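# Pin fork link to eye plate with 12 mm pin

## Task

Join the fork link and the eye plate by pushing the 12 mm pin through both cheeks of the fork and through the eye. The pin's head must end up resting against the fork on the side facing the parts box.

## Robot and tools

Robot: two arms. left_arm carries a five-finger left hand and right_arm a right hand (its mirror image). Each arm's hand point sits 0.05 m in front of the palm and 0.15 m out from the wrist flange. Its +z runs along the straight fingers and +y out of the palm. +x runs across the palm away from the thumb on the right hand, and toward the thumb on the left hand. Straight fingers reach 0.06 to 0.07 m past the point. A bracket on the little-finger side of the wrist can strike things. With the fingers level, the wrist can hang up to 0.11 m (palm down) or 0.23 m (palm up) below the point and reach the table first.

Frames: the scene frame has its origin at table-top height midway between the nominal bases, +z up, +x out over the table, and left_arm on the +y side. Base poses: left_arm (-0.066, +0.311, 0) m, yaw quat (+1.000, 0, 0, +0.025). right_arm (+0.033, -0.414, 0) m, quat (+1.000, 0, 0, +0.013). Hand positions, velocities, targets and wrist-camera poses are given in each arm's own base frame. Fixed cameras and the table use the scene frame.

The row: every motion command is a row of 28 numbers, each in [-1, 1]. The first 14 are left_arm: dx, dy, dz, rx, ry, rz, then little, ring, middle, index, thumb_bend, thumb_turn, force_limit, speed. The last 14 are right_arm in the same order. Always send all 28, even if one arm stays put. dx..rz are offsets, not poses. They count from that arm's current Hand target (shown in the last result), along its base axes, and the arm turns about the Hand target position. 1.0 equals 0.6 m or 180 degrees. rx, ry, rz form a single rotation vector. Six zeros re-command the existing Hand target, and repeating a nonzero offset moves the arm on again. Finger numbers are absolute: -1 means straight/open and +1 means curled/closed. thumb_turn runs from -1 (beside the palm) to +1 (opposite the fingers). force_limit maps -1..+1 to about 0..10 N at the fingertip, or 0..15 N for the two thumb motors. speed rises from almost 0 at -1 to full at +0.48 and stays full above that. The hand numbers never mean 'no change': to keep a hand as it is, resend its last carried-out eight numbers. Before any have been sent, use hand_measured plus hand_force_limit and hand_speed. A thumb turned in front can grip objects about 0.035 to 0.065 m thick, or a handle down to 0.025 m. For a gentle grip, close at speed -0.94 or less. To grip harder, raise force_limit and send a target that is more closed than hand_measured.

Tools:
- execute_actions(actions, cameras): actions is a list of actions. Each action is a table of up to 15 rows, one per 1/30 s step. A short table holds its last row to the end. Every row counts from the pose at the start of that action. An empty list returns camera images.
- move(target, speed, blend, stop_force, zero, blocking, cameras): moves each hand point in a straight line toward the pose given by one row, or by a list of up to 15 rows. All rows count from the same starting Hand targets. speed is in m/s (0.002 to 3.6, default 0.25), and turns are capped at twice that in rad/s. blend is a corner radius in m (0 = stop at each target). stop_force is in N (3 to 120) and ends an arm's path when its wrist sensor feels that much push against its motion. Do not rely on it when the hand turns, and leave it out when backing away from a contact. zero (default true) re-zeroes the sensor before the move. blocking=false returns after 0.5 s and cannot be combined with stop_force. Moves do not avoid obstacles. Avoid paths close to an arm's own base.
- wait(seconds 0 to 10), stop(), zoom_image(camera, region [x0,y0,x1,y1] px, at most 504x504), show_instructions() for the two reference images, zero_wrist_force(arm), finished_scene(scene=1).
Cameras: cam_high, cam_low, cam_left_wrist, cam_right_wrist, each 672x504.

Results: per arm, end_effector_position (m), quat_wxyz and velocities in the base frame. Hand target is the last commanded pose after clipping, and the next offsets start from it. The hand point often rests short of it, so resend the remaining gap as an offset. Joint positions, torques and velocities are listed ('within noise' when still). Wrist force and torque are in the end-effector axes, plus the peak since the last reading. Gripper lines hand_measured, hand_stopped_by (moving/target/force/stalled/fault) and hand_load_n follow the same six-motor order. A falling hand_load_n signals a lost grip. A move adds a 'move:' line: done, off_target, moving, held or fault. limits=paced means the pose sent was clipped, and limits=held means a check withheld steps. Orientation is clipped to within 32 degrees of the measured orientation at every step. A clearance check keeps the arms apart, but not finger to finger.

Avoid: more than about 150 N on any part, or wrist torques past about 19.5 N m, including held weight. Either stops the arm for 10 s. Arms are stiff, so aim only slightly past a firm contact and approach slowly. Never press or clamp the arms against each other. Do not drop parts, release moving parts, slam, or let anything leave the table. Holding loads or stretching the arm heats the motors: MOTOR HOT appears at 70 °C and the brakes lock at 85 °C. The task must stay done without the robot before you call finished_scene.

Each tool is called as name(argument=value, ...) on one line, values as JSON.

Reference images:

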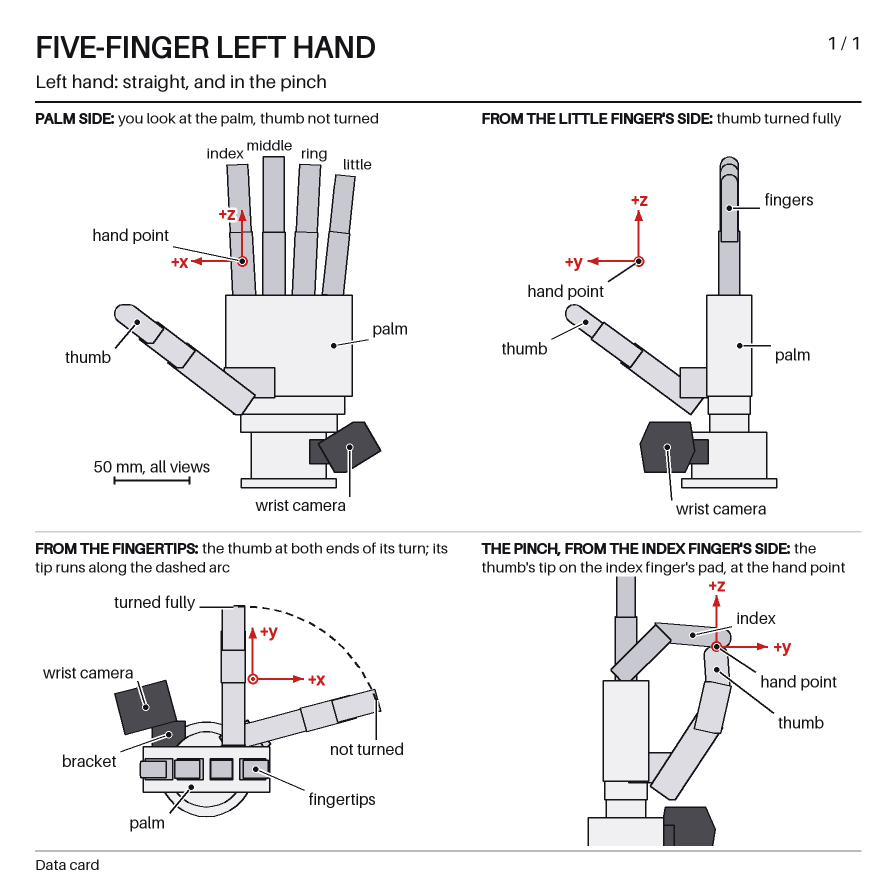

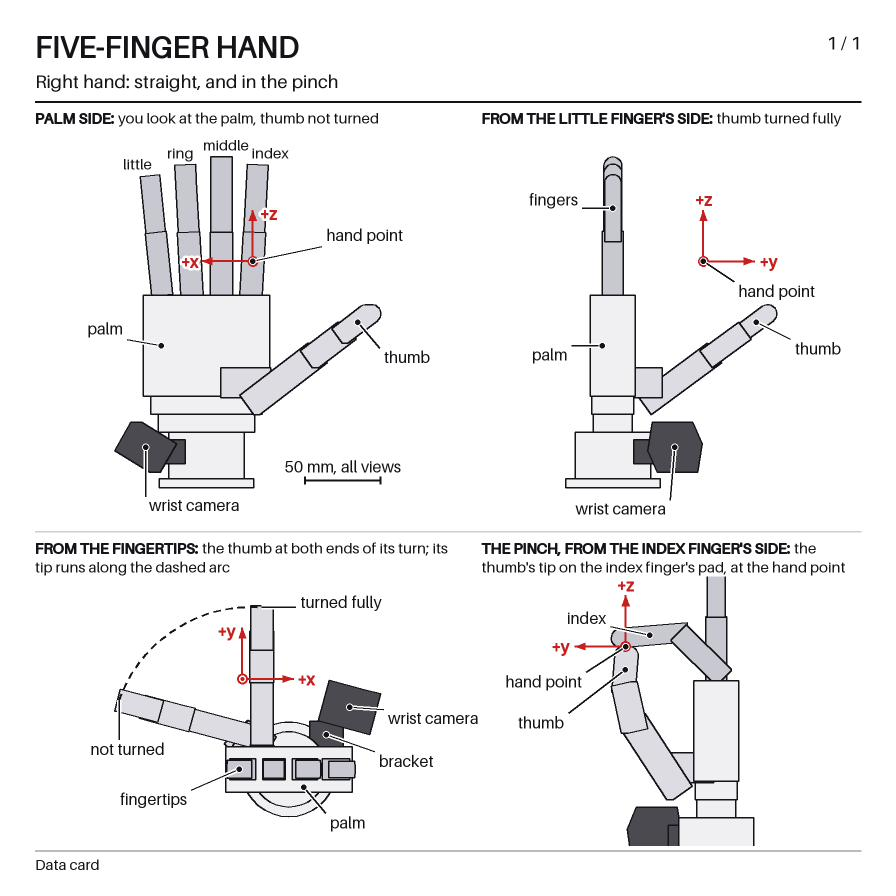

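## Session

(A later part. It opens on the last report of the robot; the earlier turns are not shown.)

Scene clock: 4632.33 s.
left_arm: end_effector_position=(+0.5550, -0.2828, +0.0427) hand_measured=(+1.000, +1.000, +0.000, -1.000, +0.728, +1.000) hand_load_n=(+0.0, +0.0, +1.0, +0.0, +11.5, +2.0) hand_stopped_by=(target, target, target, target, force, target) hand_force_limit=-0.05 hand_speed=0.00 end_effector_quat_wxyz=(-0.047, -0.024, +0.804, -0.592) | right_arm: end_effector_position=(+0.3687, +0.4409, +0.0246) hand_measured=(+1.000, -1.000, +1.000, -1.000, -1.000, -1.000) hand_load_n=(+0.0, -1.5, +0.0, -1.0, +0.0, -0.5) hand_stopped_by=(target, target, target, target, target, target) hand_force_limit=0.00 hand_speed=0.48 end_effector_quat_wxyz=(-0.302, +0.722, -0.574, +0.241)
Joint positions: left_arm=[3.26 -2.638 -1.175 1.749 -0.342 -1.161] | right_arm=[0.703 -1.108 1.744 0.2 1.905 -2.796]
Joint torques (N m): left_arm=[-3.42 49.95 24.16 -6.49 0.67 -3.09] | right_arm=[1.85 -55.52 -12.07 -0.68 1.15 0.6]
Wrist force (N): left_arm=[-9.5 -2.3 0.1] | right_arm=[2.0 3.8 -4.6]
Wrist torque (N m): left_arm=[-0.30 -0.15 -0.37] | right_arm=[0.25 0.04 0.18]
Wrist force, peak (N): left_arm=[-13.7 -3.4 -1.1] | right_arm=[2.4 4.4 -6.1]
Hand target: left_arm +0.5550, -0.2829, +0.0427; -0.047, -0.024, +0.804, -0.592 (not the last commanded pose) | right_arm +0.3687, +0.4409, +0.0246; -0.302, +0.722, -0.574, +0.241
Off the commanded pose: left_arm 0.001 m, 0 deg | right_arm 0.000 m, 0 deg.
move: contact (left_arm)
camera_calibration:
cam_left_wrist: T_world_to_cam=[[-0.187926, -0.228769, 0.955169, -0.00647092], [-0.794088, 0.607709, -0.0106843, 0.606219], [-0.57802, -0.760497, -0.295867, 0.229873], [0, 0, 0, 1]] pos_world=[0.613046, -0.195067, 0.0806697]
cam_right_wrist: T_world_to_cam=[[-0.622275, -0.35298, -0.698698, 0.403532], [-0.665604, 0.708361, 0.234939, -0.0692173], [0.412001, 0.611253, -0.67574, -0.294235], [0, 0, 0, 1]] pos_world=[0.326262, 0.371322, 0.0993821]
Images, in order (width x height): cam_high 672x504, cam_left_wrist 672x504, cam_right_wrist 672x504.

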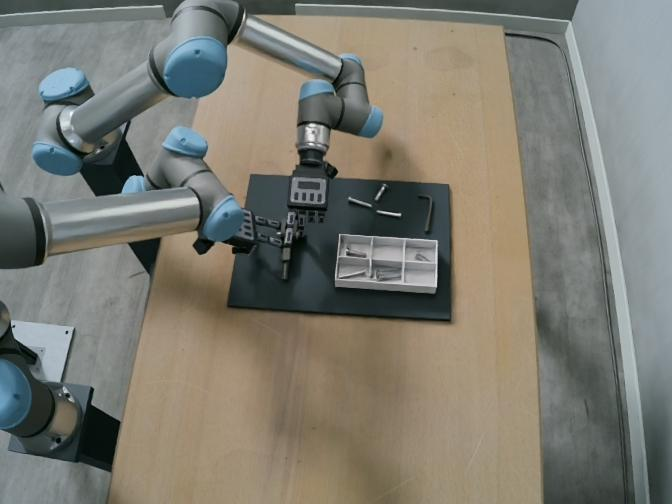

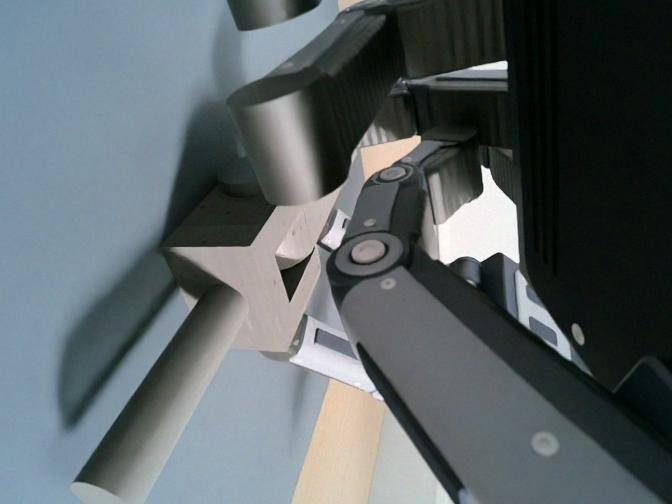

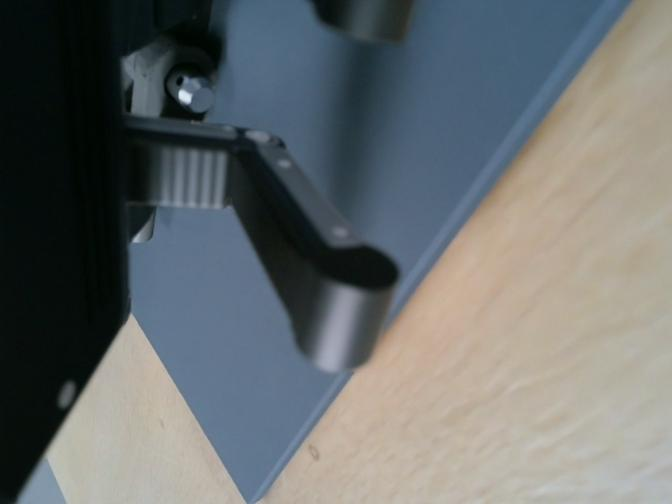

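zoom_image(camera="cam_left_wrist", region=[200, 140, 290, 220])

move(target=[[0.01,0,0,0,0,0,1,1,0.0,-1,1,1,-0.05,0,0,0,0,0,0,0,1,-1,1,-1,-1,-1,0,0.48],[0.012,0,0.1,0,0,0,1,1,0.0,-1,1,1,-0.05,0,0,0,0,0,0,0,1,-1,1,-1,-1,-1,0,0.48]], speed=[0.03,0.08], cameras=["cam_high","cam_low","cam_left_wrist"])

zoom_image(camera="cam_high", region=[285, 215, 345, 260])

zoom_image(camera="cam_low", region=[290, 210, 360, 260])

Scaled by 5.600 from the camera's 672x504 image, which has a finer 960x720 frame.

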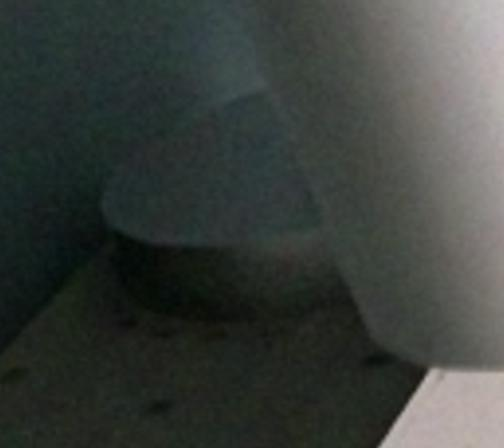

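Scene clock: 4643.83 s.
left_arm: end_effector_position=(+0.5622, -0.2829, +0.1028) hand_measured=(+1.000, +1.000, +0.000, -1.000, +0.728, +1.000) hand_load_n=(+0.0, +0.0, +1.0, -0.5, +11.5, +1.5) hand_stopped_by=(target, target, target, target, force, target) hand_force_limit=-0.05 hand_speed=0.00 end_effector_quat_wxyz=(-0.047, -0.024, +0.804, -0.592) end_effector_velocity=(+0.001, +0.000, -0.002) end_effector_angular_velocity=(+0.000, -0.005, +0.000) | right_arm: end_effector_position=(+0.3687, +0.4409, +0.0246) hand_measured=(+1.000, -1.000, +1.000, -1.000, -1.000, -1.000) hand_load_n=(+0.0, -1.0, +0.0, -0.5, +0.0, +0.0) hand_stopped_by=(target, target, target, target, target, target) hand_force_limit=0.00 hand_speed=0.48 end_effector_quat_wxyz=(-0.302, +0.722, -0.574, +0.241)
Joint positions: left_arm=[3.258 -2.564 -1.145 1.648 -0.342 -1.165] | right_arm=[0.703 -1.108 1.744 0.2 1.905 -2.796]
Joint velocities: left_arm=[0 -0.002 0 0.006 0 0.001] | right_arm=[within noise]
Joint torques (N m): left_arm=[-10.66 51.64 14.25 -0.88 3.07 1.86] | right_arm=[-4.34 -41.62 -32.71 -0.57 1.05 0.28]
Wrist force (N): left_arm=[-1.2 0.0 0.8] | right_arm=[2.3 2.4 -3.0]
Wrist torque (N m): left_arm=[-0.30 0.01 -0.31] | right_arm=[0.15 -0.03 0.16]
Wrist force, peak (N): left_arm=[-9.9 -2.6 0.1] | right_arm=[2.2 3.8 -5.1]
Hand target: left_arm +0.5622, -0.2829, +0.1027; -0.047, -0.024, +0.804, -0.592 | right_arm +0.3687, +0.4409, +0.0246; -0.302, +0.722, -0.574, +0.241
Off the commanded pose: left_arm 0.000 m, 0 deg | right_arm 0.000 m, 0 deg.
move: done
camera_calibration:
cam_left_wrist: T_world_to_cam=[[-0.187947, -0.228638, 0.955197, -0.062489], [-0.794072, 0.607729, -0.0107764, 0.612585], [-0.578036, -0.76052, -0.295775, 0.251809], [0, 0, 0, 1]] pos_world=[0.620246, -0.195067, 0.14077]
Images, in order (width x height): cam_high 672x504, cam_low 672x504, cam_left_wrist 672x504.

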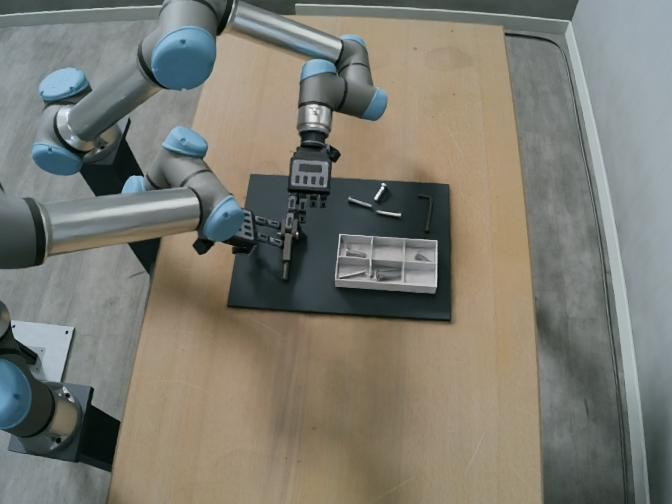

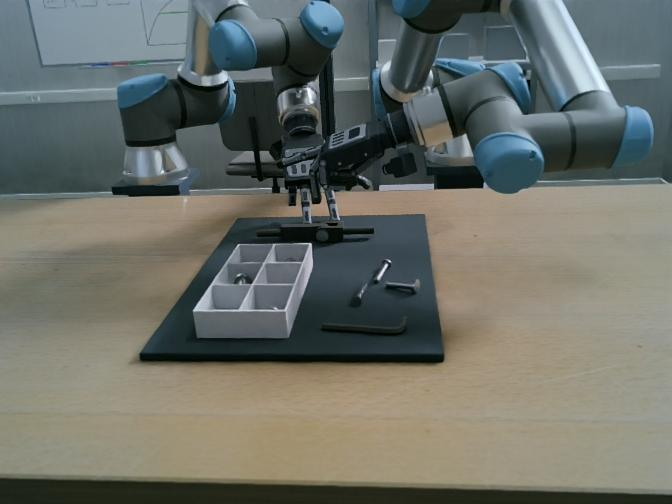

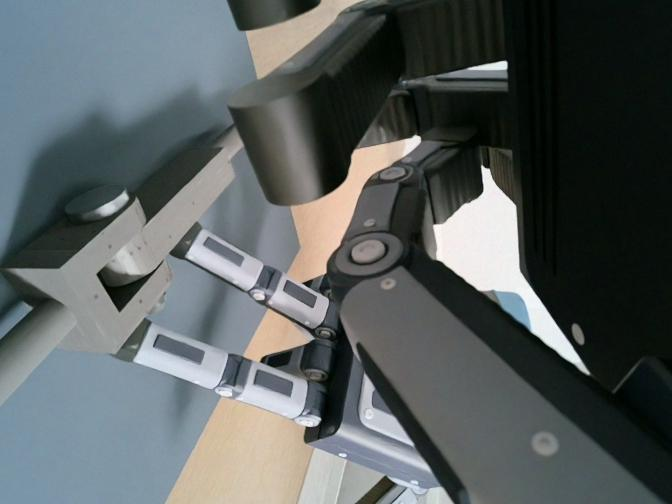

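Scaled by 8.400 from the camera's 672x504 image, which has a finer 960x720 frame.

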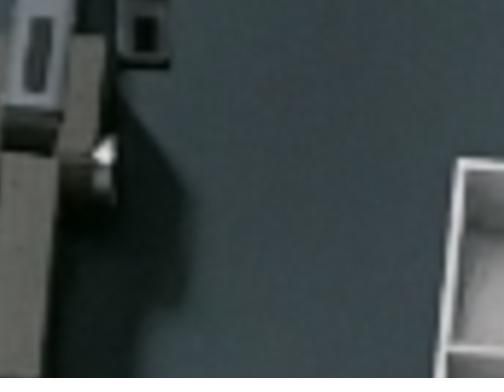

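Scaled by 7.200 from the camera's 672x504 image, which has a finer 960x720 frame.

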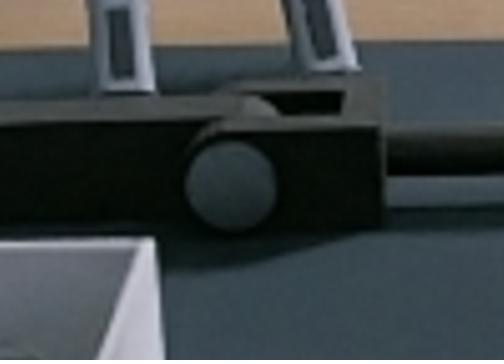

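zoom_image(camera="cam_left_wrist", region=[50, 170, 150, 250])

zoom_image(camera="cam_high", region=[280, 215, 304, 245])

Scaled by 5.040 from the camera's 672x504 image, which has a finer 960x720 frame.

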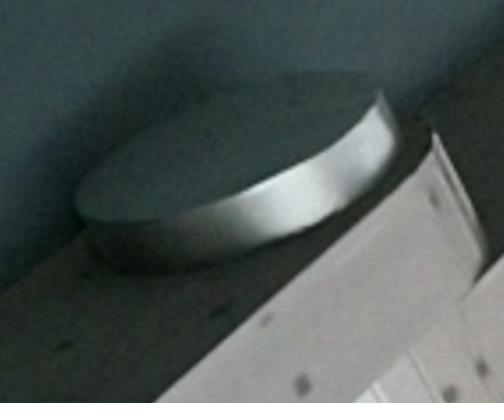

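Scaled by 16.800 from the camera's 672x504 image, which has a finer 960x720 frame.

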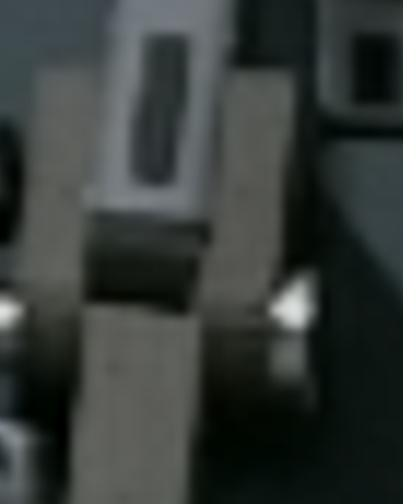

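move(target=[[0,0,-0.1035,0,0,0,1,1,0.0,-1,1,1,-0.05,0,0,0,0,0,0,0,1,-1,1,-1,-1,-1,0,0.48],[-0.008,0,-0.1035,0,0,0,1,1,0.0,-1,1,1,-0.05,0,0,0,0,0,0,0,1,-1,1,-1,-1,-1,0,0.48]], speed=[0.08,0.03])

move(target=[[-0.012,0.0005,0,0,0,0,1,1,0.0,-1,1,1,-0.05,0,0,0,0,0,0,0,1,-1,1,-1,-1,-1,0,0.48]], speed=0.006, stop_force=12)

move(target=[[0.01,0,0,0,0,0,1,1,0.0,-1,1,1,-0.05,0,0,0,0,0,0,0,1,-1,1,-1,-1,-1,0,0.48],[0.012,0,0.1,0,0,0,1,1,0.0,-1,1,1,-0.05,0,0,0,0,0,0,0,1,-1,1,-1,-1,-1,0,0.48]], speed=[0.03,0.08], cameras=["cam_high","cam_left_wrist"])

zoom_image(camera="cam_left_wrist", region=[50, 170, 150, 250])

zoom_image(camera="cam_high", region=[280, 215, 304, 245])

Scene clock: 4666.87 s.
left_arm: end_effector_position=(+0.5574, -0.2829, +0.0406) hand_measured=(+1.000, +1.000, +0.000, -1.000, +0.728, +1.000) hand_load_n=(+0.0, +0.0, +0.5, +0.0, +11.5, +2.0) hand_stopped_by=(target, target, target, target, force, target) hand_force_limit=-0.05 hand_speed=0.00 end_effector_quat_wxyz=(-0.047, -0.024, +0.804, -0.592) end_effector_velocity=(+0.001, +0.000, +0.000) end_effector_angular_velocity=(+0.000, +0.000, +0.000) | right_arm: end_effector_position=(+0.3687, +0.4409, +0.0246) hand_measured=(+1.000, -1.000, +1.000, -1.000, -1.000, -1.000) hand_load_n=(+0.0, -0.5, +0.0, -0.5, +0.0, -0.5) hand_stopped_by=(target, target, target, target, target, target) hand_force_limit=0.00 hand_speed=0.48 end_effector_quat_wxyz=(-0.302, +0.722, -0.574, +0.241)
Joint positions: left_arm=[3.259 -2.646 -1.164 1.747 -0.342 -1.162] | right_arm=[0.703 -1.108 1.744 0.2 1.905 -2.796]
Joint velocities: left_arm=[0 -0.002 0.005 -0.003 0 0] | right_arm=[within noise]
Joint torques (N m): left_arm=[9.99 51.88 27.45 -5.48 0.65 -2.12] | right_arm=[-3.97 -38.47 -33.27 -0.55 0.88 -0.01]
Wrist force (N): left_arm=[-1.2 0.1 0.7] | right_arm=[2.3 2.7 -2.9]
Wrist torque (N m): left_arm=[-0.30 0.03 -0.32] | right_arm=[0.20 -0.02 0.17]
Wrist force, peak (N): left_arm=[-1.6 -0.4 0.6] | right_arm=[2.4 3.0 -3.1]
Hand target: left_arm +0.5574, -0.2829, +0.0406; -0.047, -0.024, +0.804, -0.592 | right_arm +0.3687, +0.4409, +0.0246; -0.302, +0.722, -0.574, +0.241
Off the commanded pose: left_arm 0.000 m, 0 deg | right_arm 0.000 m, 0 deg.
move: done

Scene clock: 4668.13 s.
left_arm: end_effector_position=(+0.5548, -0.2827, +0.0406) hand_measured=(+1.000, +1.000, +0.000, -1.000, +0.728, +1.000) hand_load_n=(+0.0, +0.0, +2.0, +0.0, +11.5, +1.5) hand_stopped_by=(target, target, target, target, force, target) hand_force_limit=-0.05 hand_speed=0.00 end_effector_quat_wxyz=(-0.047, -0.024, +0.804, -0.592) | right_arm: end_effector_position=(+0.3687, +0.4409, +0.0246) hand_measured=(+1.000, -1.000, +1.000, -1.000, -1.000, -1.000) hand_load_n=(+0.0, -1.5, +0.0, -1.0, +0.0, -0.5) hand_stopped_by=(target, target, target, target, target, target) hand_force_limit=0.00 hand_speed=0.48 end_effector_quat_wxyz=(-0.302, +0.722, -0.574, +0.241)
Joint positions: left_arm=[3.26 -2.641 -1.176 1.752 -0.342 -1.16] | right_arm=[0.703 -1.108 1.744 0.2 1.905 -2.796]
Joint torques (N m): left_arm=[-7.09 48.59 23.97 -6.7 1.86 -2.92] | right_arm=[-4.19 -38.18 -33.42 -0.41 0.9 -0.01]
Wrist force (N): left_arm=[-11.6 -3.3 0.3] | right_arm=[2.4 3.3 -5.3]
Wrist torque (N m): left_arm=[-0.30 -0.17 -0.36] | right_arm=[0.29 0.03 0.19]
Wrist force, peak (N): left_arm=[-14.5 -2.6 -0.4] | right_arm=[2.2 4.2 -6.4]
Hand target: left_arm +0.5548, -0.2828, +0.0406; -0.047, -0.024, +0.804, -0.592 (not the last commanded pose) | right_arm +0.3687, +0.4409, +0.0246; -0.302, +0.722, -0.574, +0.241
Off the commanded pose: left_arm 0.005 m, 0 deg | right_arm 0.000 m, 0 deg.
move: contact (left_arm)

Scene clock: 4669.80 s.
left_arm: end_effector_position=(+0.5620, -0.2828, +0.1007) hand_measured=(+1.000, +1.000, +0.000, -1.000, +0.728, +1.000) hand_load_n=(+0.0, +0.0, +1.0, +0.0, +11.5, +1.5) hand_stopped_by=(target, target, target, target, force, target) hand_force_limit=-0.05 hand_speed=0.00 end_effector_quat_wxyz=(-0.047, -0.024, +0.804, -0.592) end_effector_velocity=(+0.000, +0.000, -0.003) end_effector_angular_velocity=(+0.000, -0.003, +0.000) | right_arm: end_effector_position=(+0.3687, +0.4409, +0.0246) hand_measured=(+1.000, -1.000, +1.000, -1.000, -1.000, -1.000) hand_load_n=(+0.0, -0.5, +0.0, -1.0, +0.0, +0.0) hand_stopped_by=(target, target, target, target, target, target) hand_force_limit=0.00 hand_speed=0.48 end_effector_quat_wxyz=(-0.302, +0.722, -0.574, +0.241)
Joint positions: left_arm=[3.259 -2.566 -1.147 1.651 -0.342 -1.164] | right_arm=[0.703 -1.108 1.744 0.2 1.905 -2.796]
Joint velocities: left_arm=[0 -0.003 -0.001 0.005 0 0.002] | right_arm=[within noise]
Joint torques (N m): left_arm=[-12.18 51.78 14.47 -0.46 2.87 1.91] | right_arm=[-4.15 -37.63 -32.17 -0.48 0.87 -0.01]
Wrist force (N): left_arm=[-1.2 0.1 0.7] | right_arm=[2.3 2.8 -2.5]
Wrist torque (N m): left_arm=[-0.28 0.01 -0.32] | right_arm=[0.15 -0.03 0.17]
Wrist force, peak (N): left_arm=[-11.7 -3.4 0.3] | right_arm=[2.3 3.4 -5.2]
Hand target: left_arm +0.5620, -0.2828, +0.1006; -0.047, -0.024, +0.804, -0.592 | right_arm +0.3687, +0.4409, +0.0246; -0.302, +0.722, -0.574, +0.241
Off the commanded pose: left_arm 0.000 m, 0 deg | right_arm 0.000 m, 0 deg.
move: done
camera_calibration:
cam_left_wrist: T_world_to_cam=[[-0.188014, -0.228607, 0.955191, -0.0604487], [-0.794105, 0.607684, -0.0108693, 0.612367], [-0.577969, -0.760565, -0.295791, 0.251099], [0, 0, 0, 1]] pos_world=[0.620046, -0.194967, 0.138669]
Images, in order (width x height): cam_high 672x504, cam_left_wrist 672x504.

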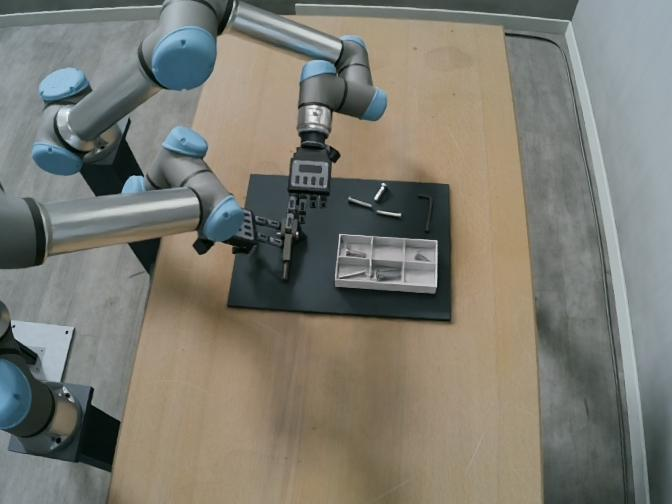

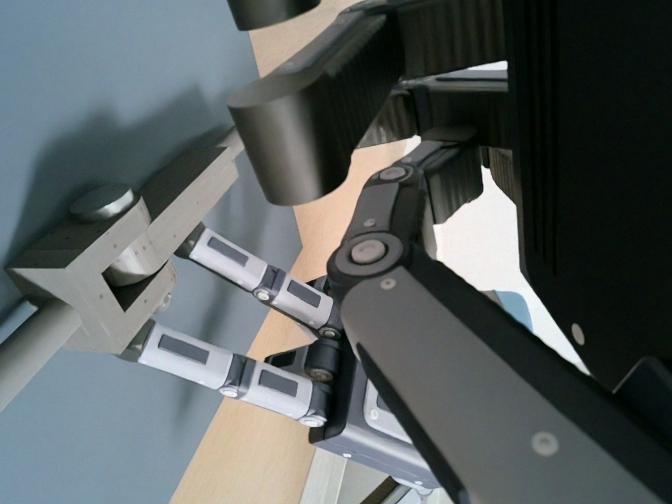

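Scaled by 5.040 from the camera's 672x504 image, which has a finer 960x720 frame.

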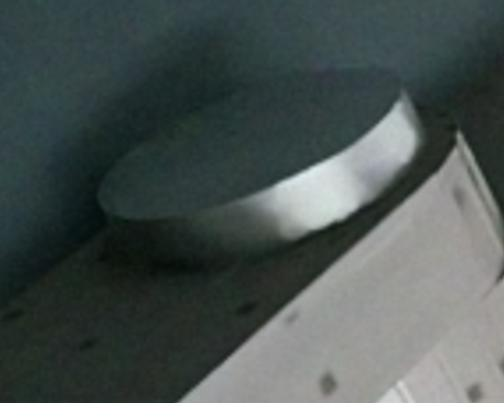

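Scaled by 16.800 from the camera's 672x504 image, which has a finer 960x720 frame.

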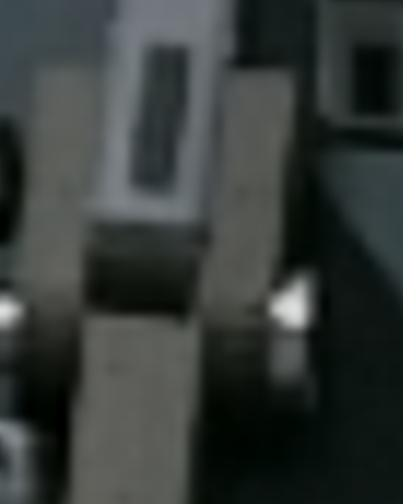

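move(target=[[0,0,0.05,0,0,0,1,1,0.0,-1,1,1,-0.05,0,-0.02,0,0,0,0,0,1,-1,1,-1,-1,-1,0,0.48],[0,0.1,0.1,0,0,0,1,1,0.0,-1,1,1,-0.05,0,-0.06,0,0.02,0,0,0,1,-1,1,-1,-1,-1,0,0.48],[0,0.2,0.15,0,0,0,1,1,0.0,-1,1,1,-0.05,0,-0.12,0,0.1,0,0,0,1,-1,1,-1,-1,-1,0,0.48]], speed=[0.03,0.08,0.12], blend=0.01, cameras=["cam_high","cam_low"])

zoom_image(camera="cam_high", region=[250, 195, 330, 285])

zoom_image(camera="cam_low", region=[290, 210, 360, 260])

Scene clock: 4680.87 s.
left_arm: end_effector_position=(+0.5620, -0.1627, +0.1907) hand_measured=(+1.000, +1.000, +0.000, -1.000, +0.728, +1.000) hand_load_n=(+0.0, +0.0, +1.0, +0.0, +11.5, +2.0) hand_stopped_by=(target, target, target, target, force, target) hand_force_limit=-0.05 hand_speed=0.00 end_effector_quat_wxyz=(-0.047, -0.024, +0.804, -0.592) | right_arm: end_effector_position=(+0.2968, +0.4410, +0.0846) hand_measured=(+1.000, -1.000, +1.000, -1.000, -1.000, -1.000) hand_load_n=(+0.0, +0.0, +0.0, +0.0, +0.0, -0.5) hand_stopped_by=(target, target, target, target, target, target) hand_force_limit=0.00 hand_speed=0.48 end_effector_quat_wxyz=(-0.302, +0.722, -0.574, +0.241)
Joint positions: left_arm=[3.455 -2.435 -1.227 1.238 -0.466 -0.772] | right_arm=[0.824 -1.251 1.783 0.34 1.984 -2.698]
Joint torques (N m): left_arm=[-12.28 48.27 20.63 -3.01 2.52 -0.22] | right_arm=[-0.88 -38.7 -10.26 2.14 -1.23 0.09]
Wrist force (N): left_arm=[-1.0 0.1 0.7] | right_arm=[1.4 1.2 0.8]
Wrist torque (N m): left_arm=[-0.24 -0.05 -0.44] | right_arm=[0.03 -0.16 -0.04]
Wrist force, peak (N): left_arm=[-1.1 0.4 1.2] | right_arm=[2.6 3.1 -2.5]
Hand target: left_arm +0.5620, -0.1628, +0.1906; -0.047, -0.024, +0.804, -0.592 | right_arm +0.2967, +0.4409, +0.0846; -0.302, +0.722, -0.574, +0.241
Off the commanded pose: left_arm 0.000 m, 0 deg | right_arm 0.000 m, 0 deg.
move: done
Images, in order (width x height): cam_high 672x504, cam_low 672x504.

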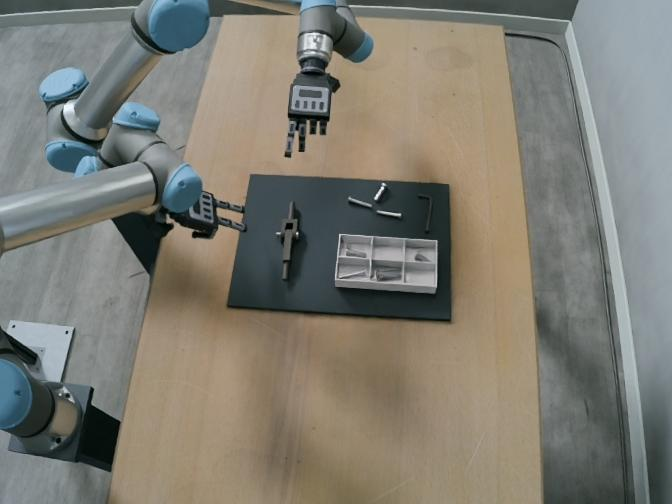

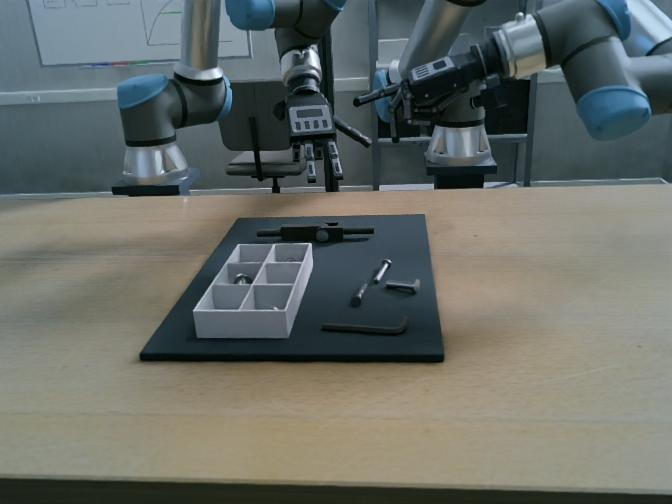

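Scaled by 5.600 from the camera's 672x504 image, which has a finer 960x720 frame.

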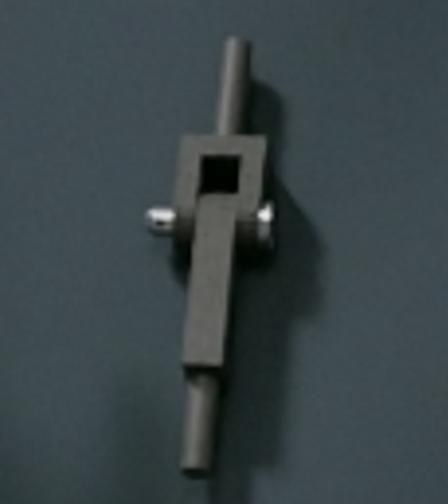

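Scaled by 7.200 from the camera's 672x504 image, which has a finer 960x720 frame.

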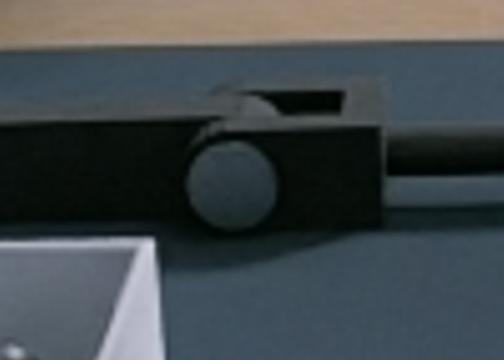

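zoom_image(camera="cam_high", region=[272, 222, 304, 246])

Scaled by 15.750 from the camera's 672x504 image, which has a finer 960x720 frame.

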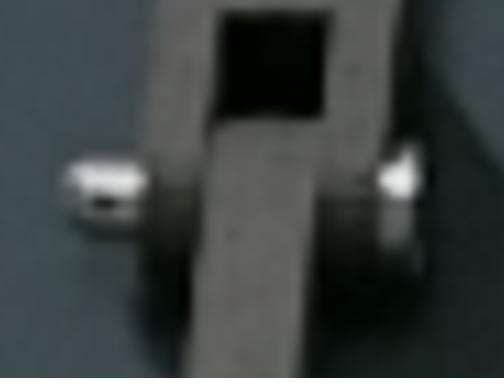

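finished_scene()

The scene is finished: the task was done.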